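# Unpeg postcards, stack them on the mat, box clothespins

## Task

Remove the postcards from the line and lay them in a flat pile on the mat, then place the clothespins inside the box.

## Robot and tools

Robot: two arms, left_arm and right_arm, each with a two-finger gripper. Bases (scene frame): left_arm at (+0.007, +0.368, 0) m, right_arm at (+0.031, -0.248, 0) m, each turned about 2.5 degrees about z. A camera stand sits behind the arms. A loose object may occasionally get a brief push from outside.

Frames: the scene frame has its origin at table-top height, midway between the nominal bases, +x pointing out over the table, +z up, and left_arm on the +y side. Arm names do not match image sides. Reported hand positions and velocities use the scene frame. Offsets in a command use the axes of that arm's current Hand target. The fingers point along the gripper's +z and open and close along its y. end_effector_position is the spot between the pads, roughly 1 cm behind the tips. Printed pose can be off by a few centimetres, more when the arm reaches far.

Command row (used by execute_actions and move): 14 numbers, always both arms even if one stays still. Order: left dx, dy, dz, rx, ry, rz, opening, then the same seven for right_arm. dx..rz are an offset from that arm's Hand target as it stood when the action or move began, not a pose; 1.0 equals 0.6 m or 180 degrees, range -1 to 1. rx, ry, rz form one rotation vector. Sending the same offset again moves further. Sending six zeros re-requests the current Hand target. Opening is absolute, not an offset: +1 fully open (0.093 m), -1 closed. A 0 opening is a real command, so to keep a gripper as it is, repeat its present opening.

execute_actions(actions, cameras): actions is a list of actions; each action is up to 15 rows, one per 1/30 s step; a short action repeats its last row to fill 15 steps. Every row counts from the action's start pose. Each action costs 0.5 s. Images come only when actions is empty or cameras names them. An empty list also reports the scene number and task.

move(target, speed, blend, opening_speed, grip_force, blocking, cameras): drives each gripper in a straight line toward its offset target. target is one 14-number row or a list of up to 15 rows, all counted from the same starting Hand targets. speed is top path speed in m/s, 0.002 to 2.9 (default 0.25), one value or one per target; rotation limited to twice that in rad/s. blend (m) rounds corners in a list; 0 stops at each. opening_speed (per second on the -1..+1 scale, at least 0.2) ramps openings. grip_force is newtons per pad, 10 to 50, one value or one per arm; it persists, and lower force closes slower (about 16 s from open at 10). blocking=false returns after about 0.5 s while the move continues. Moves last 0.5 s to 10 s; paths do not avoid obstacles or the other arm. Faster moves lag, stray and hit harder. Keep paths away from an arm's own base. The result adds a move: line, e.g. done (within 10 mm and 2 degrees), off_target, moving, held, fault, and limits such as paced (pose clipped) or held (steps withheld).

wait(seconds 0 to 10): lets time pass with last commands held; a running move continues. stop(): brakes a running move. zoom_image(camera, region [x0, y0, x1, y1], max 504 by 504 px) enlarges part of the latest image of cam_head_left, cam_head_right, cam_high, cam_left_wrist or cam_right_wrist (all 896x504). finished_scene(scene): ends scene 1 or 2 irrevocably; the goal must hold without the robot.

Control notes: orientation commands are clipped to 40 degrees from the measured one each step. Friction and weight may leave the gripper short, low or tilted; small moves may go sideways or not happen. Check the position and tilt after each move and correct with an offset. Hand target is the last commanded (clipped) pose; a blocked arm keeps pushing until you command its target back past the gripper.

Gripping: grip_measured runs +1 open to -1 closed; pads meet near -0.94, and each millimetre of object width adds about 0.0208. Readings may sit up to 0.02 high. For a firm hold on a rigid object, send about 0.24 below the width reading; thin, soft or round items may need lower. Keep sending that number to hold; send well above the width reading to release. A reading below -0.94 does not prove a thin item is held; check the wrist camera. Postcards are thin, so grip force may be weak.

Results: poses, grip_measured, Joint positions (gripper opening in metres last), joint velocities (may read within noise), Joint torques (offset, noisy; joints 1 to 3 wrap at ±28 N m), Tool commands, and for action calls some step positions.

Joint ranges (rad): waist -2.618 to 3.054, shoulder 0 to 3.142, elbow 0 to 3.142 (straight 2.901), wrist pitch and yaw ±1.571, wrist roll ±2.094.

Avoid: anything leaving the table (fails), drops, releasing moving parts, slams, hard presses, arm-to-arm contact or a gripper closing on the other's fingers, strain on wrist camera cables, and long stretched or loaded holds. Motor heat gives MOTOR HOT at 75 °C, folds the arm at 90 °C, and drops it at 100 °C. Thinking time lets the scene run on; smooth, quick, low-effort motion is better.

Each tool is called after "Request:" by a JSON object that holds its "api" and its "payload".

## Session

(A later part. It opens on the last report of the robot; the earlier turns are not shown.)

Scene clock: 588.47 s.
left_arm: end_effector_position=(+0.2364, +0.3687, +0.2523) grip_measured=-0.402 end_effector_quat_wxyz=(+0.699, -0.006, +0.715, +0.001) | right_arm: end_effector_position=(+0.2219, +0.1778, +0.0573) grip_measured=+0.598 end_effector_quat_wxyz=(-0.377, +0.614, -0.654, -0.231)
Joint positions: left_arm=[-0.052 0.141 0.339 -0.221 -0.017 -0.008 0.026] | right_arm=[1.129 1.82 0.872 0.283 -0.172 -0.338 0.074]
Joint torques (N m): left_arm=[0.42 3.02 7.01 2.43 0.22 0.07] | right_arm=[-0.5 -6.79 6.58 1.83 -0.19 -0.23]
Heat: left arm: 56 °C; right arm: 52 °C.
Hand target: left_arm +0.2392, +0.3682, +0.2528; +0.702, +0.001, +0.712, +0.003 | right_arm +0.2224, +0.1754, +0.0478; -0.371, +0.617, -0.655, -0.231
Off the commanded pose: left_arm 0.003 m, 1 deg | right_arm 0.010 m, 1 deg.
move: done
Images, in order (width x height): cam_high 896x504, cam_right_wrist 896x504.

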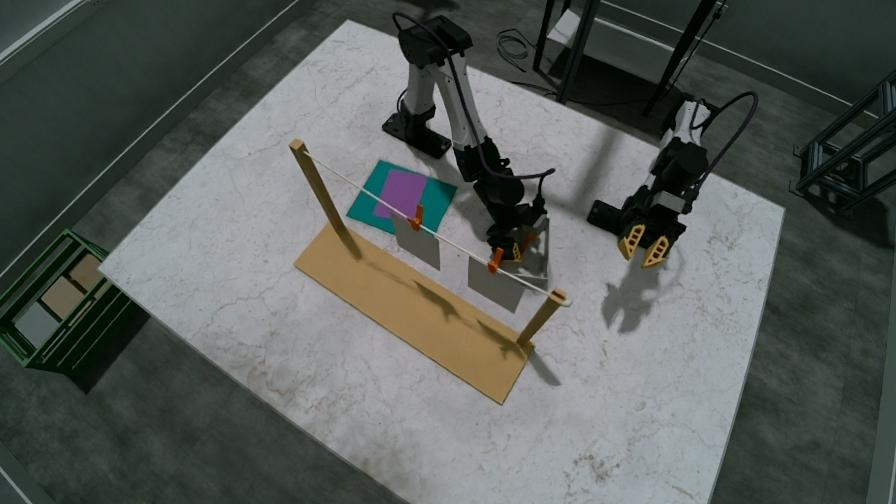

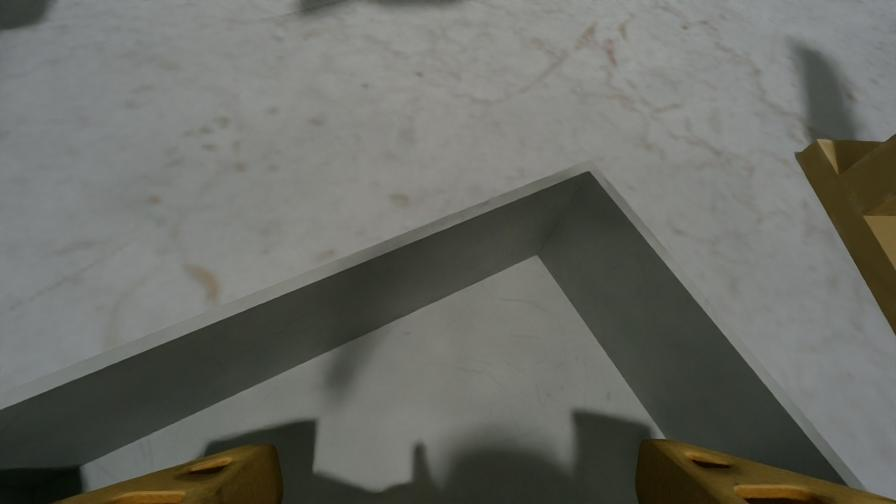

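Request:
{"api": "move", "payload": {"target": [[0,0,0,0,0,0,1, -0.1797,-0.0362,-0.1447,0,0,0,0.6],[0,0,0,0,0,0,1, -0.0995,-0.2813,-0.6765,0,0,0,0.6]], "speed": [0.12,0.3], "blend": [0.03,0], "cameras": ["cam_head_right","cam_high"]}}

Scene clock: 611.80 s.
left_arm: end_effector_position=(+0.2364, +0.3687, +0.2523) grip_measured=+1.000 end_effector_quat_wxyz=(+0.699, -0.006, +0.715, +0.001) | right_arm: end_effector_position=(+0.3049, -0.1179, +0.3695) grip_measured=+0.598 end_effector_quat_wxyz=(-0.403, +0.595, -0.663, -0.208)
Joint positions: left_arm=[-0.052 0.141 0.339 -0.221 -0.017 -0.008 0.093] | right_arm=[0.054 1.483 1.921 -1.546 -0.852 -1.238 0.074]
Joint torques (N m): left_arm=[0.42 3.02 7.02 2.43 0.21 0.06] | right_arm=[0.08 -3.78 7.71 0.85 -0.6 -0.31]
Heat: left arm: 50 °C; right arm: 52 °C.
Hand target: left_arm +0.2392, +0.3682, +0.2528; +0.702, +0.001, +0.712, +0.003 | right_arm +0.3041, -0.1169, +0.3713; +0.370, -0.617, +0.655, +0.231
Off the commanded pose: left_arm 0.003 m, 1 deg | right_arm 0.002 m, 5 deg.
joint sent to its limit (right arm) — joint 4 (wrist pitch), lower limit. The joint targets are off in orientation, not in position.
move: off_target (right_arm); blend cut to 0 m at target 1
Images, in order (width x height): cam_head_right 896x504, cam_high 896x504.

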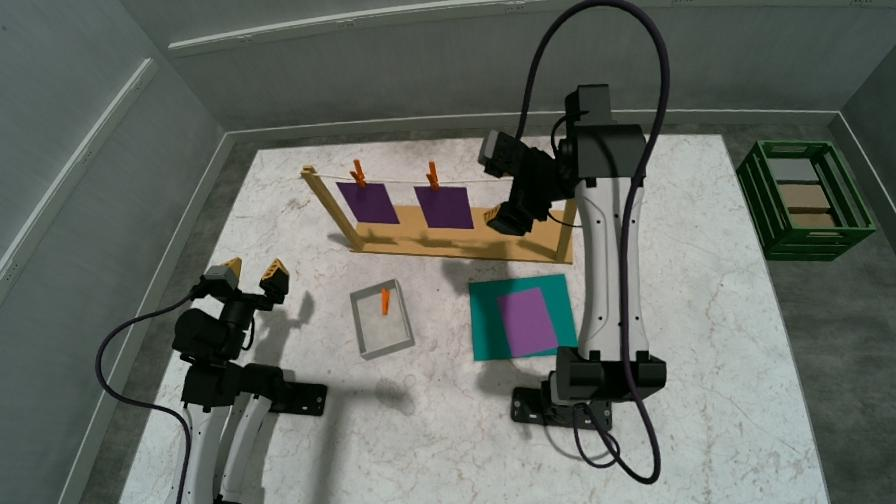

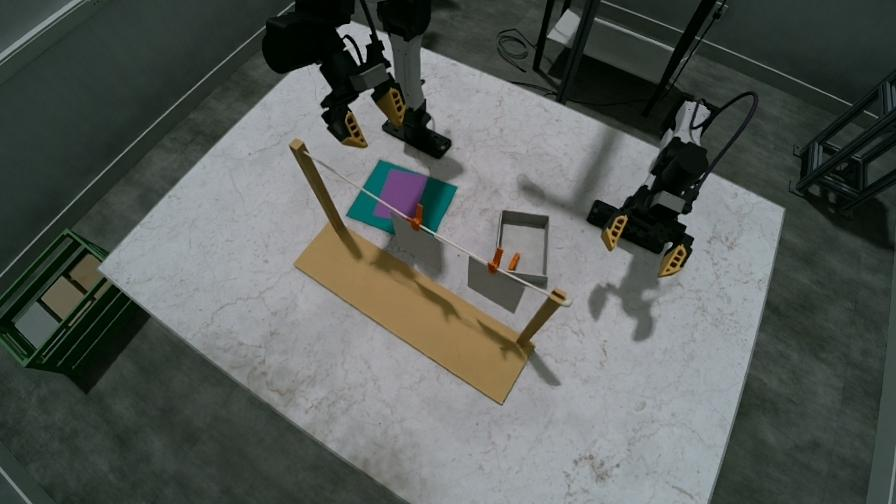

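Request:
{"api": "execute_actions", "payload": {"actions": [], "cameras": ["cam_high","cam_head_left","cam_left_wrist"]}}

Scene clock: 625.70 s.
left_arm: end_effector_position=(+0.2364, +0.3687, +0.2524) grip_measured=+1.000 end_effector_quat_wxyz=(+0.699, -0.006, +0.715, +0.001) | right_arm: end_effector_position=(+0.3049, -0.1179, +0.3695) grip_measured=+0.598 end_effector_quat_wxyz=(-0.403, +0.596, -0.663, -0.208)
Joint positions: left_arm=[-0.052 0.141 0.339 -0.22 -0.017 -0.008 0.093] | right_arm=[0.054 1.483 1.921 -1.546 -0.852 -1.239 0.074]
Joint velocities: within noise
Joint torques (N m): left_arm=[0.42 3 7.06 2.43 0.21 0.06] | right_arm=[0.08 -3.79 7.66 0.84 -0.6 -0.29]
Heat: left arm: 48 °C; right arm: 53 °C.
Hand target: left_arm +0.2392, +0.3682, +0.2528; +0.702, +0.001, +0.712, +0.003 | right_arm +0.3041, -0.1169, +0.3713; +0.371, -0.617, +0.654, +0.231
Tool commands: left_gripper/opening=+1.0 right_gripper/opening=+0.6
Off the commanded pose: left_arm 0.003 m, 1 deg | right_arm 0.002 m, 5 deg.
Images, in order (width x height): cam_head_left 896x504, cam_high 896x504, cam_left_wrist 896x504.

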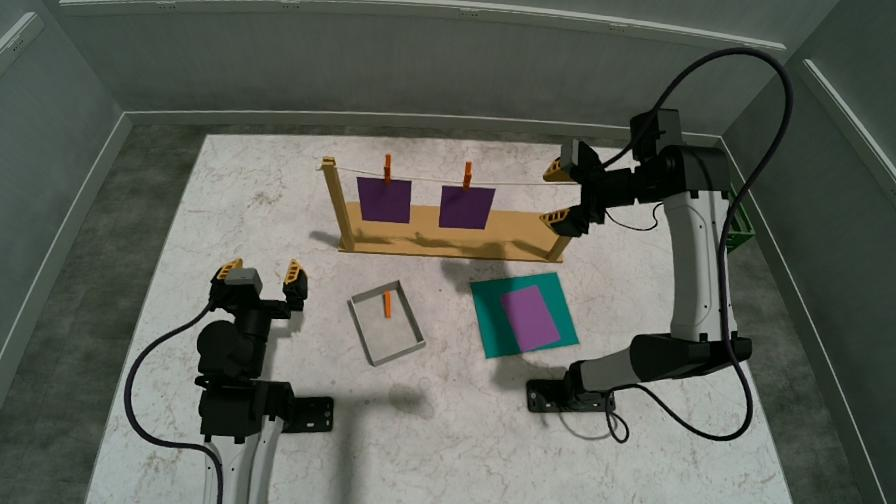

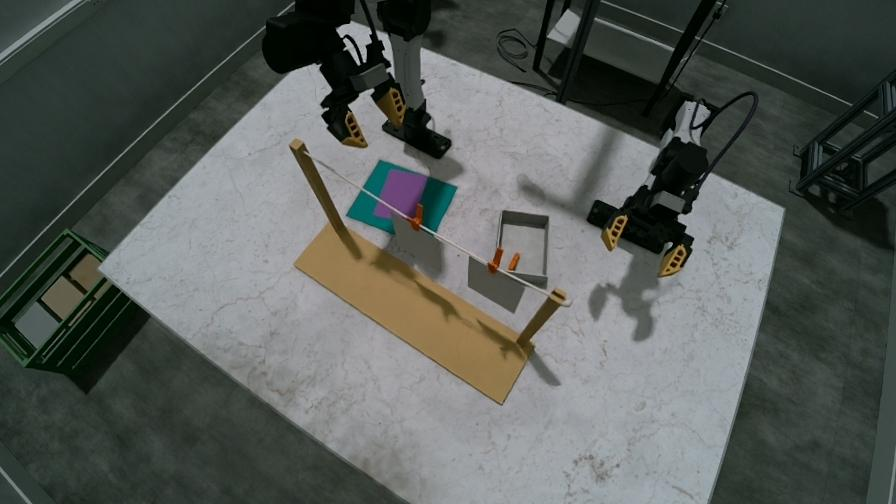

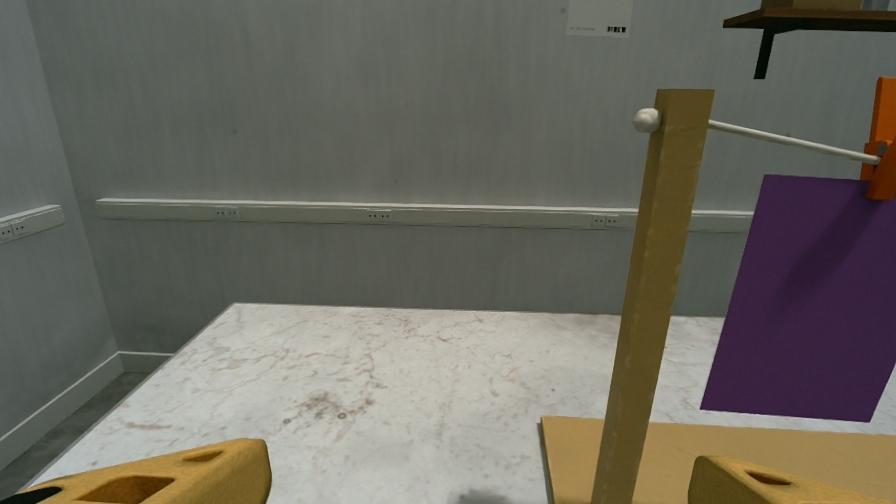

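Request:
{"api": "move", "payload": {"target": [0.13,-0.472,0.1013,0.1667,0,0,1,0,0,0,0,0,0,0.6], "speed": 0.2, "cameras": ["cam_high","cam_left_wrist","cam_right_wrist"]}}

Scene clock: 637.97 s.
left_arm: end_effector_position=(+0.2988, +0.0933, +0.1648) grip_measured=+1.000 end_effector_quat_wxyz=(+0.671, +0.179, +0.699, -0.170) | right_arm: end_effector_position=(+0.3049, -0.1179, +0.3695) grip_measured=+0.598 end_effector_quat_wxyz=(-0.403, +0.596, -0.663, -0.208)
Joint positions: left_arm=[-0.976 1.559 0.388 1.126 -0.433 -0.016 0.093] | right_arm=[0.054 1.483 1.921 -1.546 -0.852 -1.239 0.074]
Joint torques (N m): left_arm=[-0.28 -3.71 7.8 2.35 0.29 0] | right_arm=[0.12 -3.78 7.69 0.84 -0.6 -0.29]
Heat: left arm: 46 °C; right arm: 53 °C.
Hand target: left_arm +0.2998, +0.0855, +0.1728; +0.678, +0.182, +0.688, -0.182 | right_arm +0.3041, -0.1169, +0.3713; +0.371, -0.617, +0.654, +0.231
Off the commanded pose: left_arm 0.011 m, 2 deg | right_arm 0.002 m, 5 deg.
joint sent to its limit (right arm) — joint 4 (wrist pitch), lower limit. The joint targets are off in orientation, not in position.
move: off_target (left_arm, right_arm)
Images, in order (width x height): cam_high 896x504, cam_left_wrist 896x504, cam_right_wrist 896x504.

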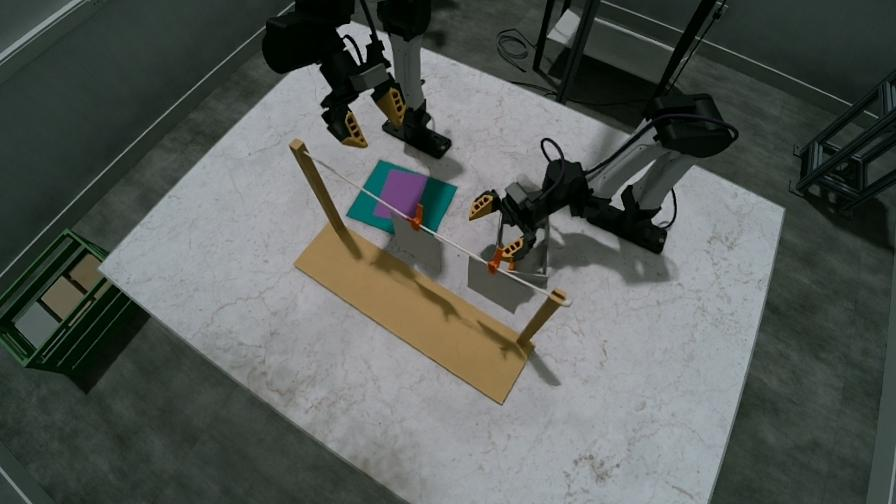

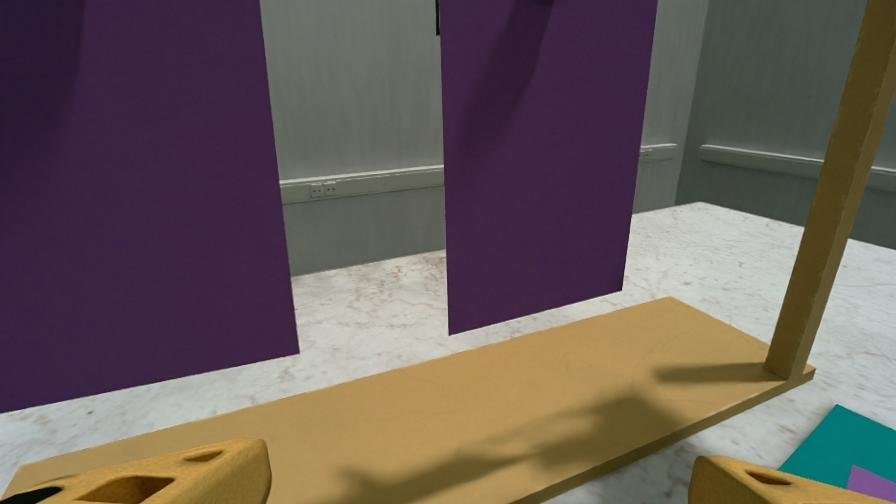

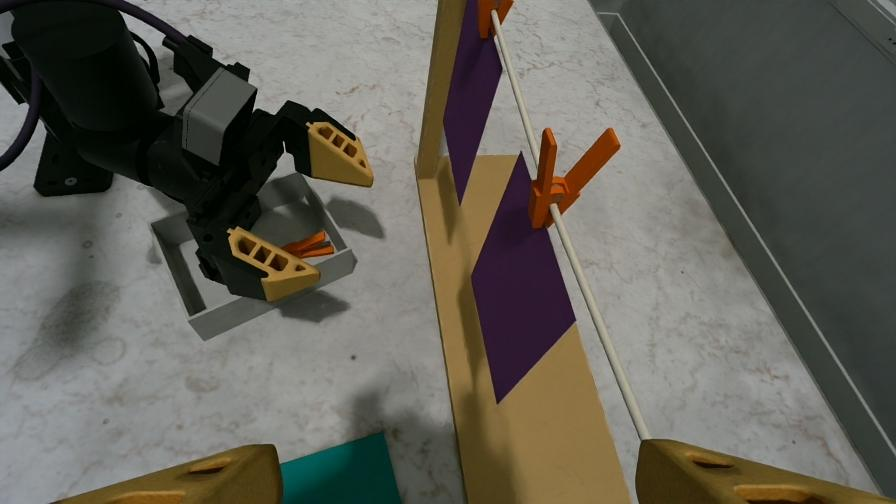

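Request:
{"api": "move", "payload": {"target": [-0.0183,-0.0179,0.1874,0,0,0,1,0,0,0,0,0,0,0.6], "speed": 0.08, "cameras": ["cam_high","cam_left_wrist","cam_right_wrist"]}}

Scene clock: 647.60 s.
left_arm: end_effector_position=(+0.3884, +0.0251, +0.1850) grip_measured=+1.000 end_effector_quat_wxyz=(+0.682, +0.173, +0.687, -0.181) | right_arm: end_effector_position=(+0.3049, -0.1179, +0.3695) grip_measured=+0.598 end_effector_quat_wxyz=(-0.403, +0.596, -0.663, -0.208)
Joint positions: left_arm=[-0.883 1.875 0.844 1.025 -0.333 -0.015 0.093] | right_arm=[0.054 1.483 1.921 -1.546 -0.852 -1.239 0.074]
Joint torques (N m): left_arm=[0.29 -6.53 8.59 2.01 0.32 0.02] | right_arm=[0.08 -3.77 7.65 0.85 -0.6 -0.3]
Heat: left arm: 46 °C; right arm: 53 °C.
Hand target: left_arm +0.3921, +0.0202, +0.1823; +0.678, +0.182, +0.688, -0.182 | right_arm +0.3041, -0.1169, +0.3713; +0.371, -0.617, +0.654, +0.231
Off the commanded pose: left_arm 0.007 m, 1 deg | right_arm 0.002 m, 5 deg.
joint sent to its limit (right arm) — joint 4 (wrist pitch), lower limit. The joint targets are off in orientation, not in position.
move: off_target (right_arm)
Images, in order (width x height): cam_high 896x504, cam_left_wrist 896x504, cam_right_wrist 896x504.

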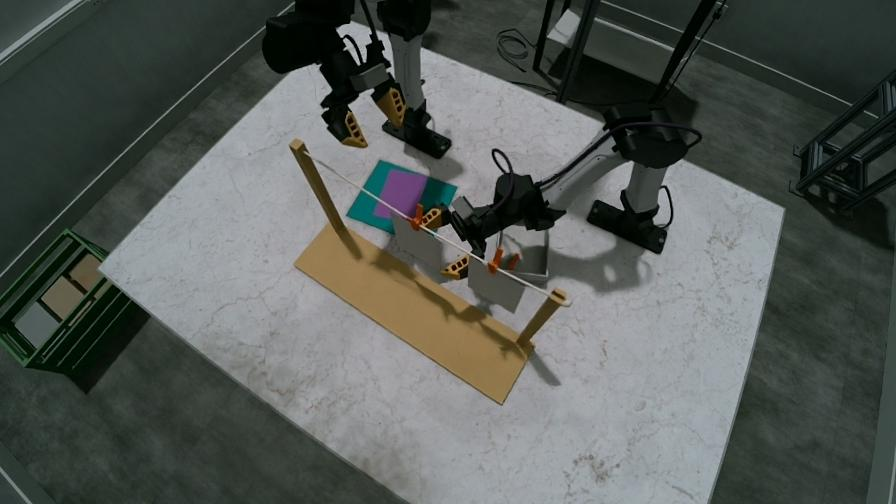

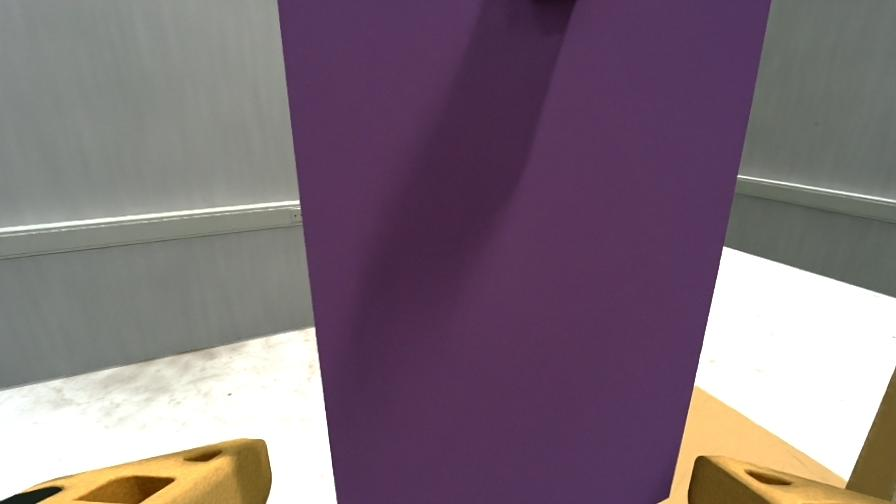

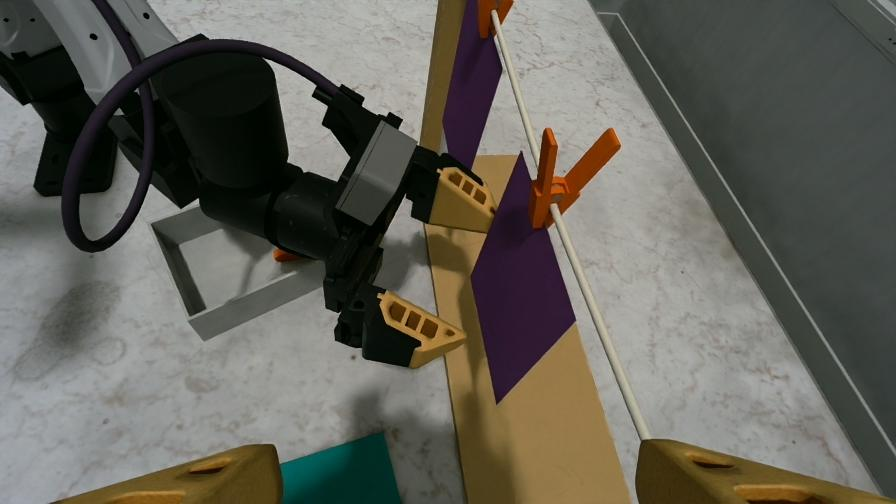

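Request:
{"api": "move", "payload": {"target": [0.0033,0,0,0.333,0,0,1,0,0,0,0,0,0,0.6], "speed": 0.12, "cameras": ["cam_high","cam_left_wrist","cam_right_wrist"]}}

Scene clock: 658.50 s.
left_arm: end_effector_position=(+0.3884, +0.0205, +0.1840) grip_measured=+1.000 end_effector_quat_wxyz=(+0.499, +0.493, +0.507, -0.500) | right_arm: end_effector_position=(+0.3049, -0.1179, +0.3695) grip_measured=+0.598 end_effector_quat_wxyz=(-0.403, +0.596, -0.663, -0.208)
Joint positions: left_arm=[-0.484 2.083 1.159 0.923 1.116 -0.015 0.093] | right_arm=[0.054 1.483 1.921 -1.546 -0.852 -1.239 0.074]
Joint torques (N m): left_arm=[0.35 -7.98 8.59 1.65 0.25 0.04] | right_arm=[0.06 -3.78 7.66 0.85 -0.59 -0.3]
Heat: left arm: 47 °C; right arm: 53 °C.
Hand target: left_arm +0.3920, +0.0202, +0.1803; +0.497, +0.497, +0.505, -0.501 | right_arm +0.3041, -0.1169, +0.3713; +0.371, -0.617, +0.654, +0.231
Off the commanded pose: left_arm 0.005 m, 1 deg | right_arm 0.002 m, 5 deg.
joint sent to its limit (right arm) — joint 4 (wrist pitch), lower limit. The joint targets are off in orientation, not in position.
move: off_target (right_arm)
Images, in order (width x height): cam_high 896x504, cam_left_wrist 896x504, cam_right_wrist 896x504.

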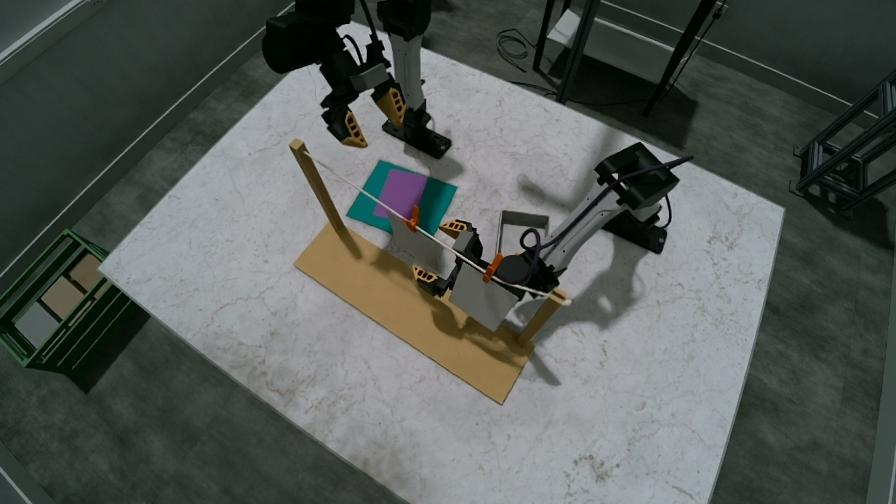

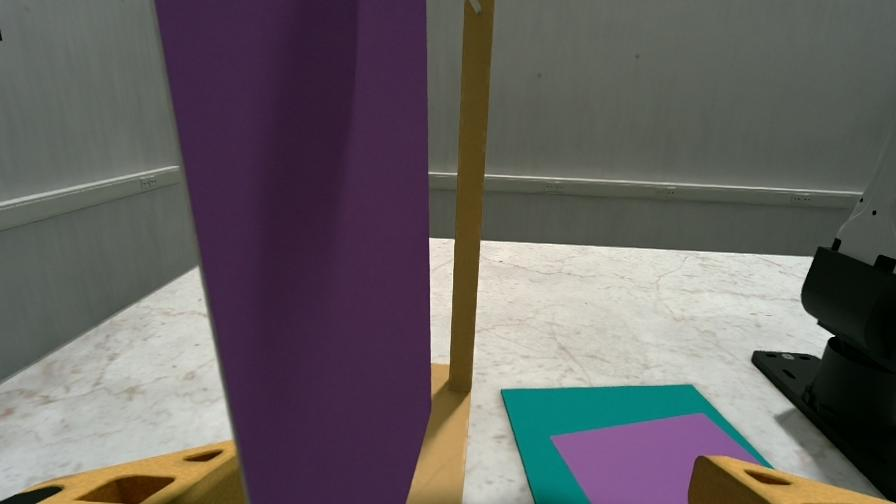

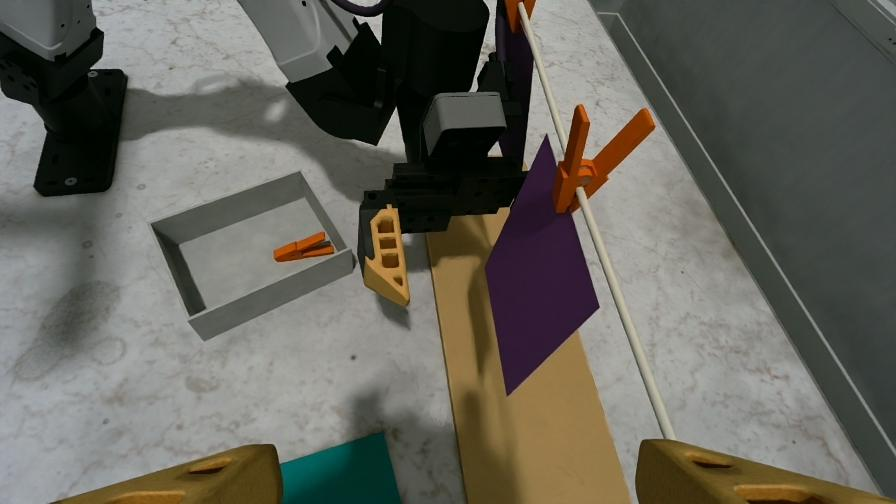

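Request:
{"api": "move", "payload": {"target": [0,0.02,0,0,0,0,1,0,0,0,0,0,0,0.6], "speed": 0.05, "cameras": ["cam_left_wrist","cam_right_wrist"]}}

Request:
{"api": "move", "payload": {"target": [0,0,0,0,0,0,-1,0,0,0,0,0,0,0.6], "opening_speed": 1.0, "cameras": ["cam_high","cam_head_left","cam_left_wrist","cam_right_wrist"]}}

Scene clock: 667.27 s.
left_arm: end_effector_position=(+0.3985, +0.0197, +0.1886) grip_measured=+1.000 end_effector_quat_wxyz=(+0.505, +0.498, +0.498, -0.499) | right_arm: end_effector_position=(+0.3049, -0.1179, +0.3695) grip_measured=+0.598 end_effector_quat_wxyz=(-0.403, +0.596, -0.663, -0.208)
Joint positions: left_arm=[-0.475 2.111 1.214 0.916 1.132 -0.011 0.093] | right_arm=[0.054 1.483 1.921 -1.546 -0.852 -1.239 0.074]
Joint torques (N m): left_arm=[0.5 -7.9 8.57 1.49 0.19 0] | right_arm=[0.08 -3.79 7.69 0.84 -0.58 -0.29]
Heat: left arm: 48 °C; right arm: 53 °C.
Hand target: left_arm +0.4040, +0.0203, +0.1801; +0.497, +0.497, +0.505, -0.501 | right_arm +0.3041, -0.1169, +0.3713; +0.371, -0.617, +0.654, +0.231
Off the commanded pose: left_arm 0.010 m, 1 deg | right_arm 0.002 m, 5 deg.
joint sent to its limit (right arm) — joint 4 (wrist pitch), lower limit. The joint targets are off in orientation, not in position.
move: off_target (right_arm)
Images, in order (width x height): cam_left_wrist 896x504, cam_right_wrist 896x504.

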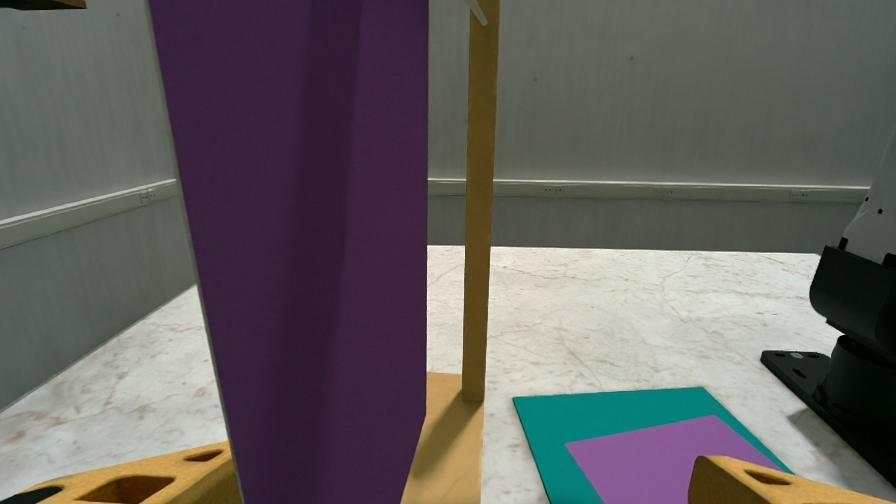

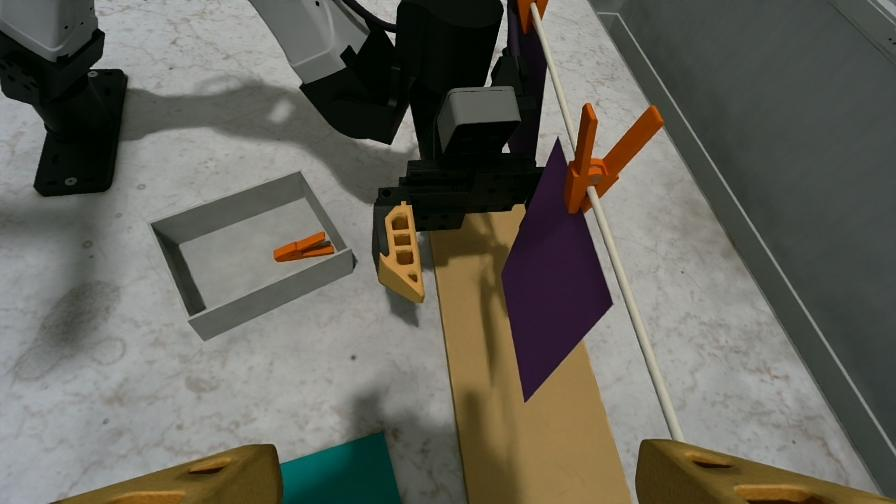

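Scene clock: 669.47 s.
left_arm: end_effector_position=(+0.3984, +0.0197, +0.1886) grip_measured=-0.971 end_effector_quat_wxyz=(+0.505, +0.498, +0.498, -0.499) | right_arm: end_effector_position=(+0.3049, -0.1179, +0.3695) grip_measured=+0.598 end_effector_quat_wxyz=(-0.403, +0.596, -0.663, -0.208)
Joint positions: left_arm=[-0.475 2.111 1.214 0.916 1.133 -0.011 0] | right_arm=[0.054 1.483 1.921 -1.546 -0.852 -1.239 0.074]
Joint torques (N m): left_arm=[0.54 -7.91 8.55 1.48 0.18 0] | right_arm=[0.06 -3.77 7.68 0.84 -0.59 -0.3]
Heat: left arm: 48 °C; right arm: 53 °C.
Hand target: left_arm +0.4040, +0.0203, +0.1801; +0.497, +0.497, +0.505, -0.501 | right_arm +0.3041, -0.1169, +0.3713; +0.371, -0.617, +0.654, +0.231
Off the commanded pose: left_arm 0.010 m, 1 deg | right_arm 0.002 m, 5 deg.
joint sent to its limit (right arm) — joint 4 (wrist pitch), lower limit. The joint targets are off in orientation, not in position.
move: off_target (right_arm)
Images, in order (width x height): cam_head_left 896x504, cam_high 896x504, cam_left_wrist 896x504, cam_right_wrist 896x504.

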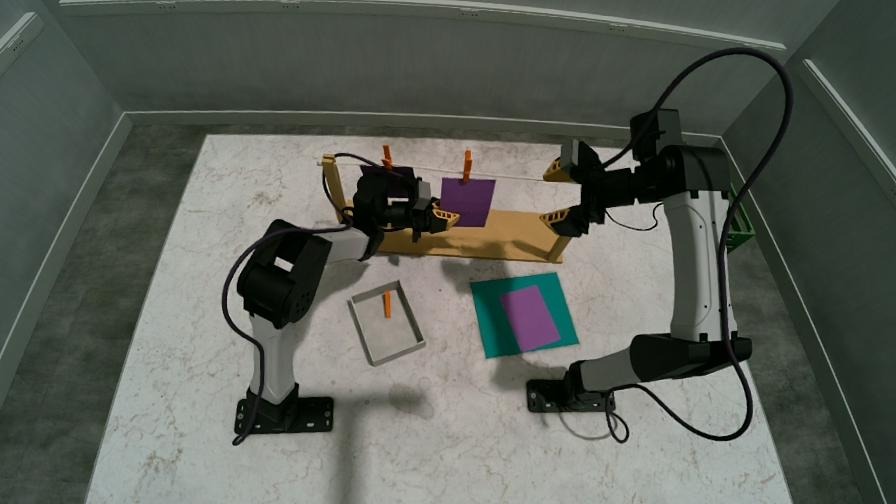

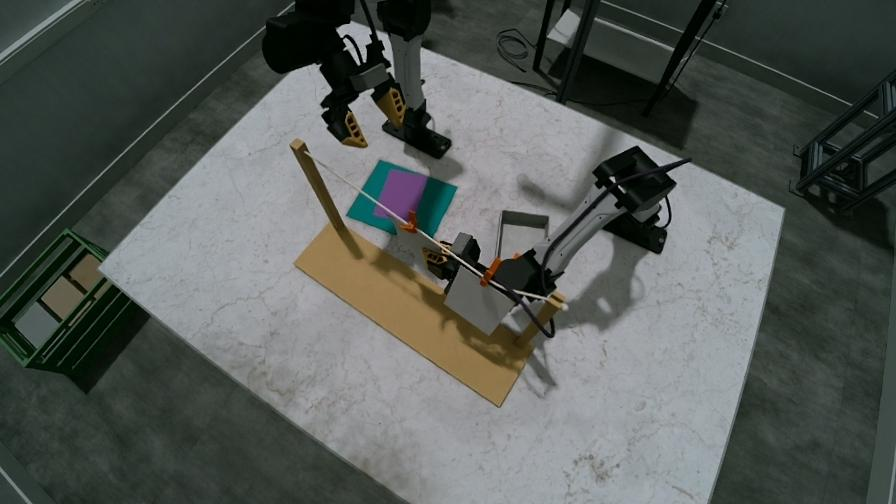

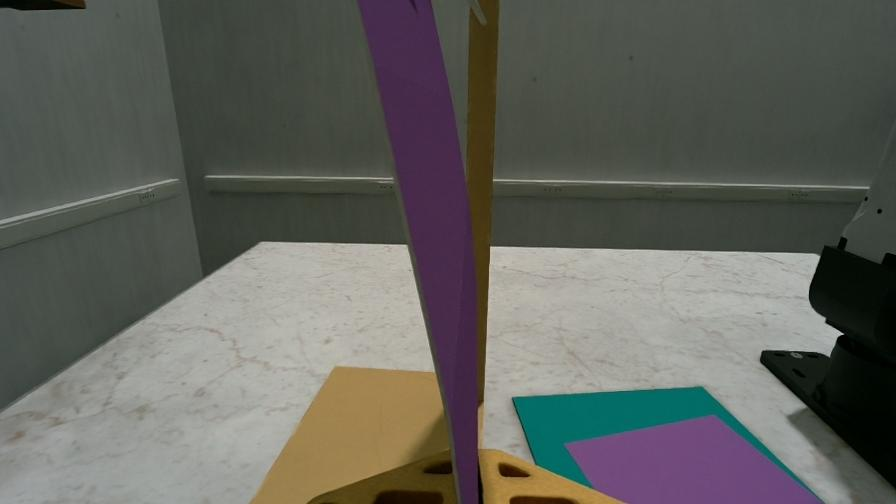

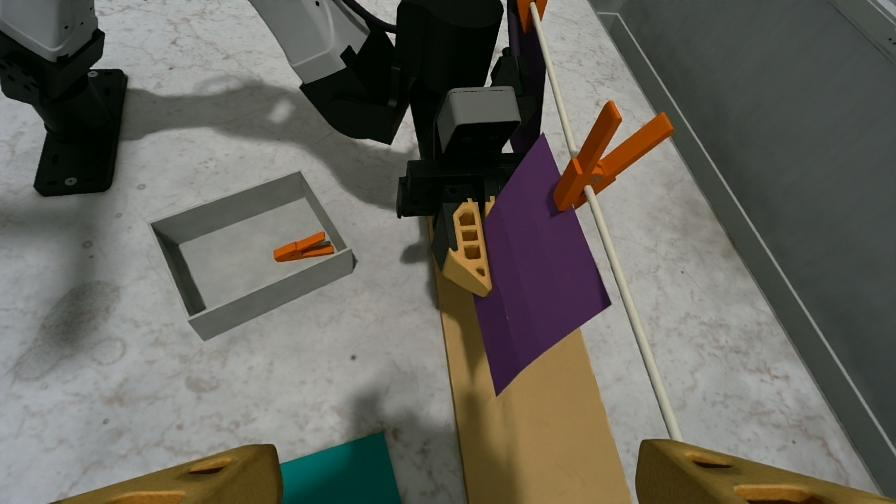

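Request:
{"api": "move", "payload": {"target": [0,0,0,0,0,0.111,-1,0,0,0,0,0,0,0.6], "speed": 0.1, "cameras": ["cam_left_wrist","cam_right_wrist"]}}

Scene clock: 676.07 s.
left_arm: end_effector_position=(+0.3996, +0.0204, +0.1841) grip_measured=-0.971 end_effector_quat_wxyz=(+0.576, +0.572, +0.415, -0.411) | right_arm: end_effector_position=(+0.3049, -0.1179, +0.3695) grip_measured=+0.598 end_effector_quat_wxyz=(-0.403, +0.596, -0.663, -0.208)
Joint positions: left_arm=[-0.473 2.117 1.214 0.905 1.133 0.322 0] | right_arm=[0.054 1.483 1.921 -1.546 -0.852 -1.239 0.074]
Joint torques (N m): left_arm=[0.35 -8.34 8.62 1.57 0.2 0.14] | right_arm=[0.08 -3.81 7.72 0.84 -0.59 -0.29]
Heat: left arm: 49 °C; right arm: 53 °C.
Hand target: left_arm +0.4040, +0.0203, +0.1800; +0.576, +0.577, +0.412, -0.407 | right_arm +0.3041, -0.1169, +0.3713; +0.371, -0.617, +0.654, +0.231
Off the commanded pose: left_arm 0.006 m, 1 deg | right_arm 0.002 m, 5 deg.
joint sent to its limit (right arm) — joint 4 (wrist pitch), lower limit. The joint targets are off in orientation, not in position.
move: off_target (right_arm)
Images, in order (width x height): cam_left_wrist 896x504, cam_right_wrist 896x504.

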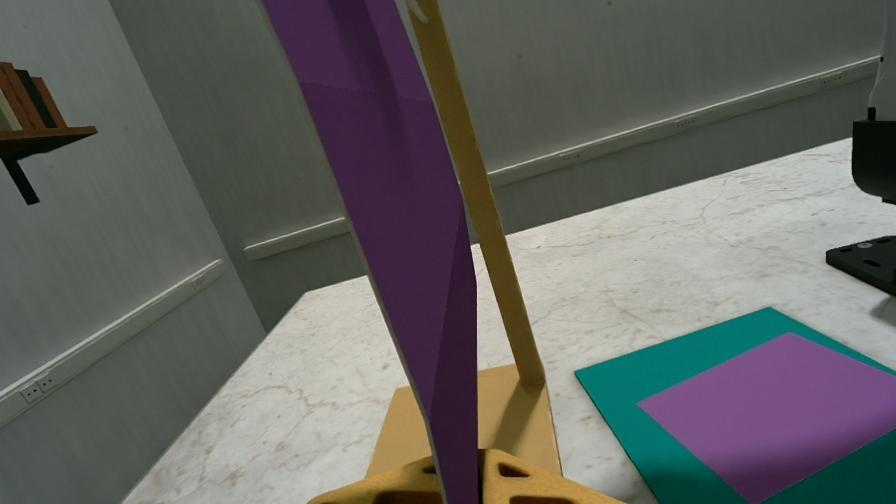

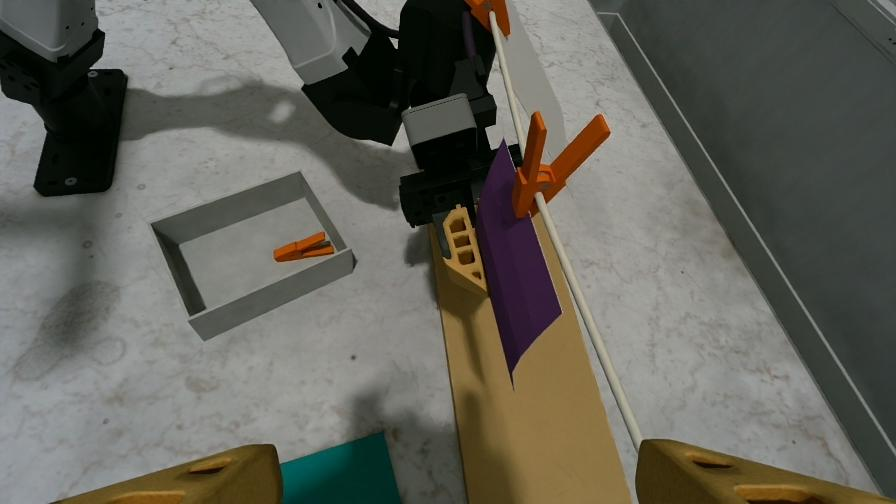

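Request:
{"api": "move", "payload": {"target": [0,0,0,0,0,0,-1,-0.104,-0.107,0.0782,0,0,0,0.6], "speed": 0.15, "cameras": ["cam_high","cam_right_wrist"]}}

Scene clock: 688.13 s.
left_arm: end_effector_position=(+0.3996, +0.0204, +0.1839) grip_measured=-0.971 end_effector_quat_wxyz=(+0.576, +0.572, +0.415, -0.411) | right_arm: end_effector_position=(+0.3714, -0.0510, +0.4021) grip_measured=+0.598 end_effector_quat_wxyz=(-0.408, +0.604, -0.648, -0.223)
Joint positions: left_arm=[-0.473 2.117 1.214 0.904 1.133 0.323 0] | right_arm=[0.258 1.859 2.477 -1.552 -0.786 -1.012 0.074]
Joint torques (N m): left_arm=[0.31 -8.34 8.59 1.58 0.21 0.12] | right_arm=[0.29 -6.17 7.61 1.15 -0.37 -0.06]
Heat: left arm: 50 °C; right arm: 53 °C.
Hand target: left_arm +0.4040, +0.0203, +0.1800; +0.576, +0.577, +0.412, -0.407 | right_arm +0.3741, -0.0499, +0.4001; -0.370, +0.617, -0.655, -0.231
Off the commanded pose: left_arm 0.006 m, 1 deg | right_arm 0.003 m, 5 deg.
joint sent to its limit (right arm) — joint 4 (wrist pitch), lower limit. The joint targets are off in orientation, not in position.
move: off_target (right_arm)
Images, in order (width x height): cam_high 896x504, cam_right_wrist 896x504.

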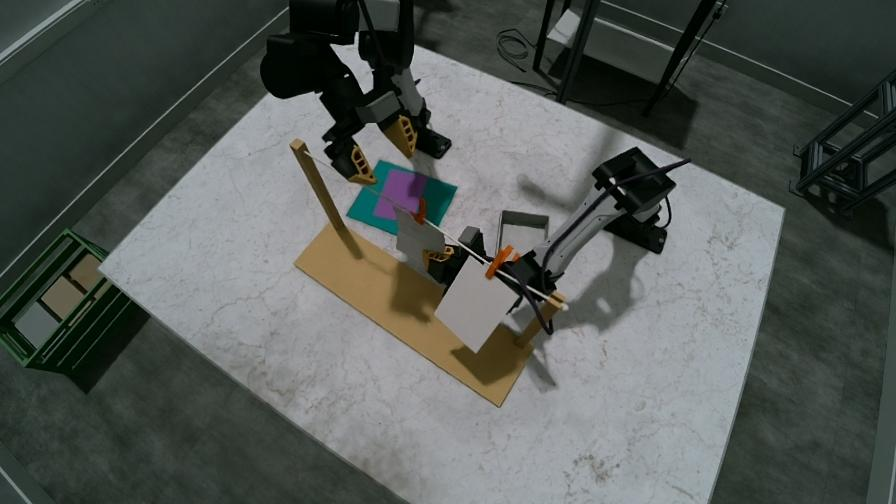

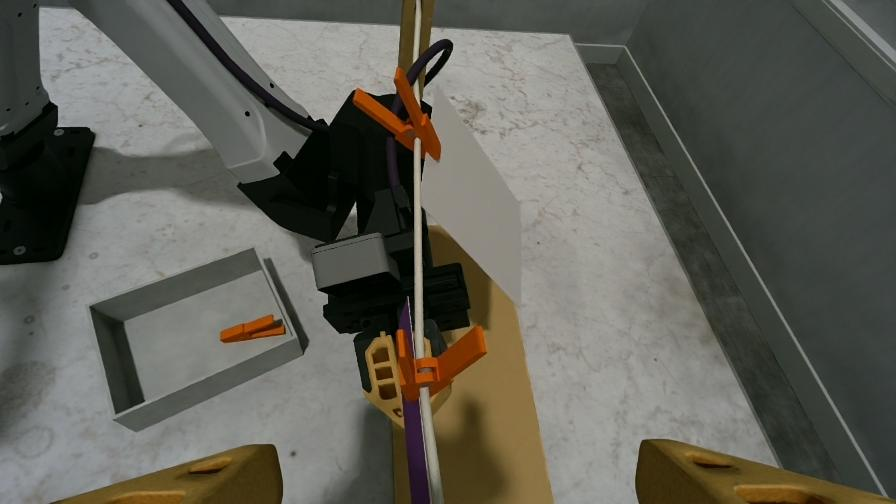

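Request:
{"api": "wait", "payload": {"seconds": 0.1, "cameras": ["cam_head_left","cam_head_right","cam_right_wrist"]}}

Request:
{"api": "zoom_image", "payload": {"camera": "cam_head_left", "region": [360, 120, 600, 260]}}

Request:
{"api": "zoom_image", "payload": {"camera": "cam_right_wrist", "region": [340, 280, 560, 480]}}

Scene clock: 693.93 s.
left_arm: end_effector_position=(+0.3996, +0.0204, +0.1839) grip_measured=-0.971 end_effector_quat_wxyz=(+0.576, +0.572, +0.415, -0.411) | right_arm: end_effector_position=(+0.3714, -0.0510, +0.4021) grip_measured=+0.598 end_effector_quat_wxyz=(-0.407, +0.603, -0.648, -0.223)
Joint positions: left_arm=[-0.473 2.117 1.214 0.904 1.133 0.323 0] | right_arm=[0.258 1.859 2.477 -1.552 -0.786 -1.012 0.074]
Joint torques (N m): left_arm=[0.38 -8.34 8.61 1.58 0.2 0.13] | right_arm=[0.35 -6.2 7.6 1.15 -0.36 -0.06]
Heat: left arm: 50 °C; right arm: 54 °C.
Hand target: left_arm +0.4040, +0.0203, +0.1800; +0.576, +0.577, +0.412, -0.407 | right_arm +0.3741, -0.0499, +0.4001; -0.370, +0.617, -0.655, -0.231
Tool commands: left_gripper/opening=-1.0 right_gripper/opening=+0.6
Off the commanded pose: left_arm 0.006 m, 1 deg | right_arm 0.003 m, 5 deg.
wait: 0.10 s; at rest from the start
Images, in order (width x height): cam_head_left 896x504, cam_head_right 896x504, cam_right_wrist 896x504.

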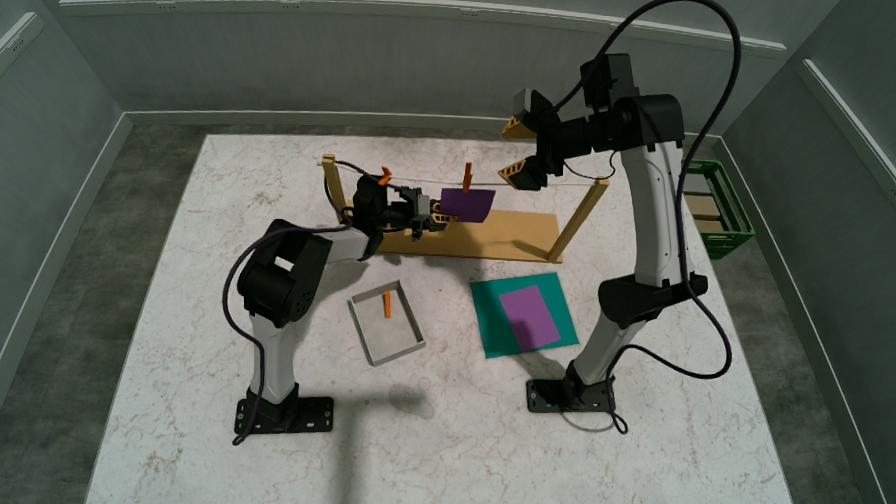

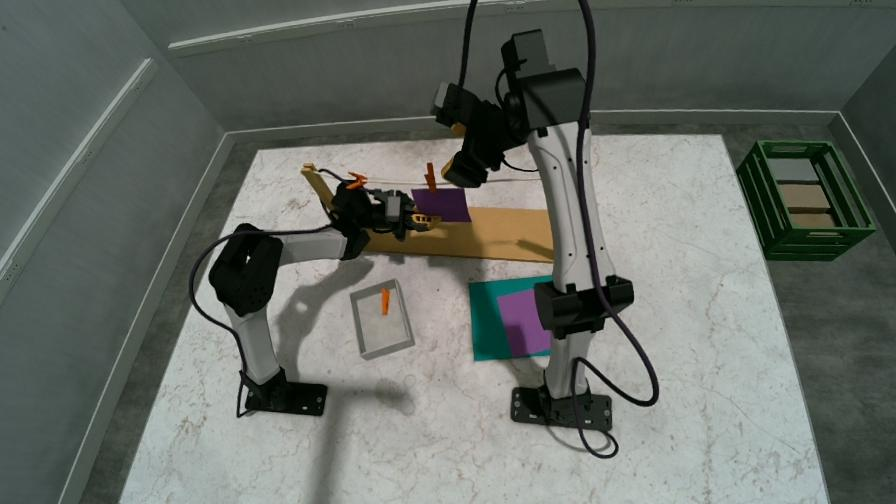

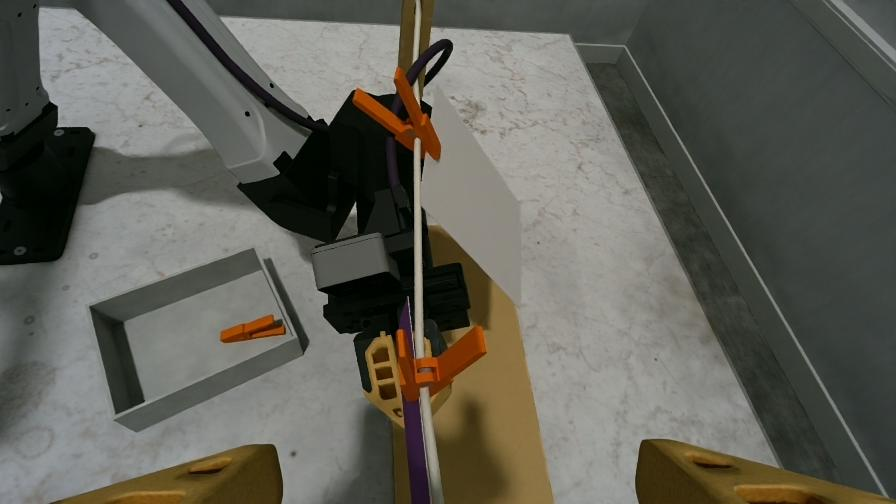

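Scaled by 2.100 from the camera's 896x504 image, which has a finer 1280x720 frame.

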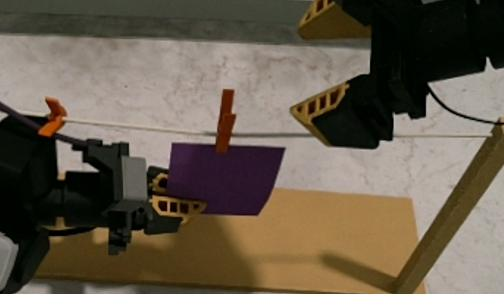

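Scaled by 2.291 from the camera's 896x504 image, which has a finer 1280x720 frame.

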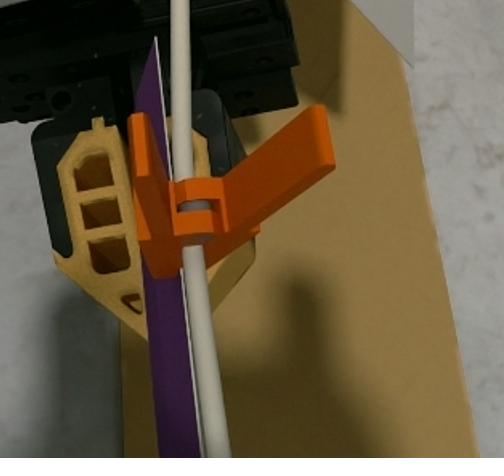

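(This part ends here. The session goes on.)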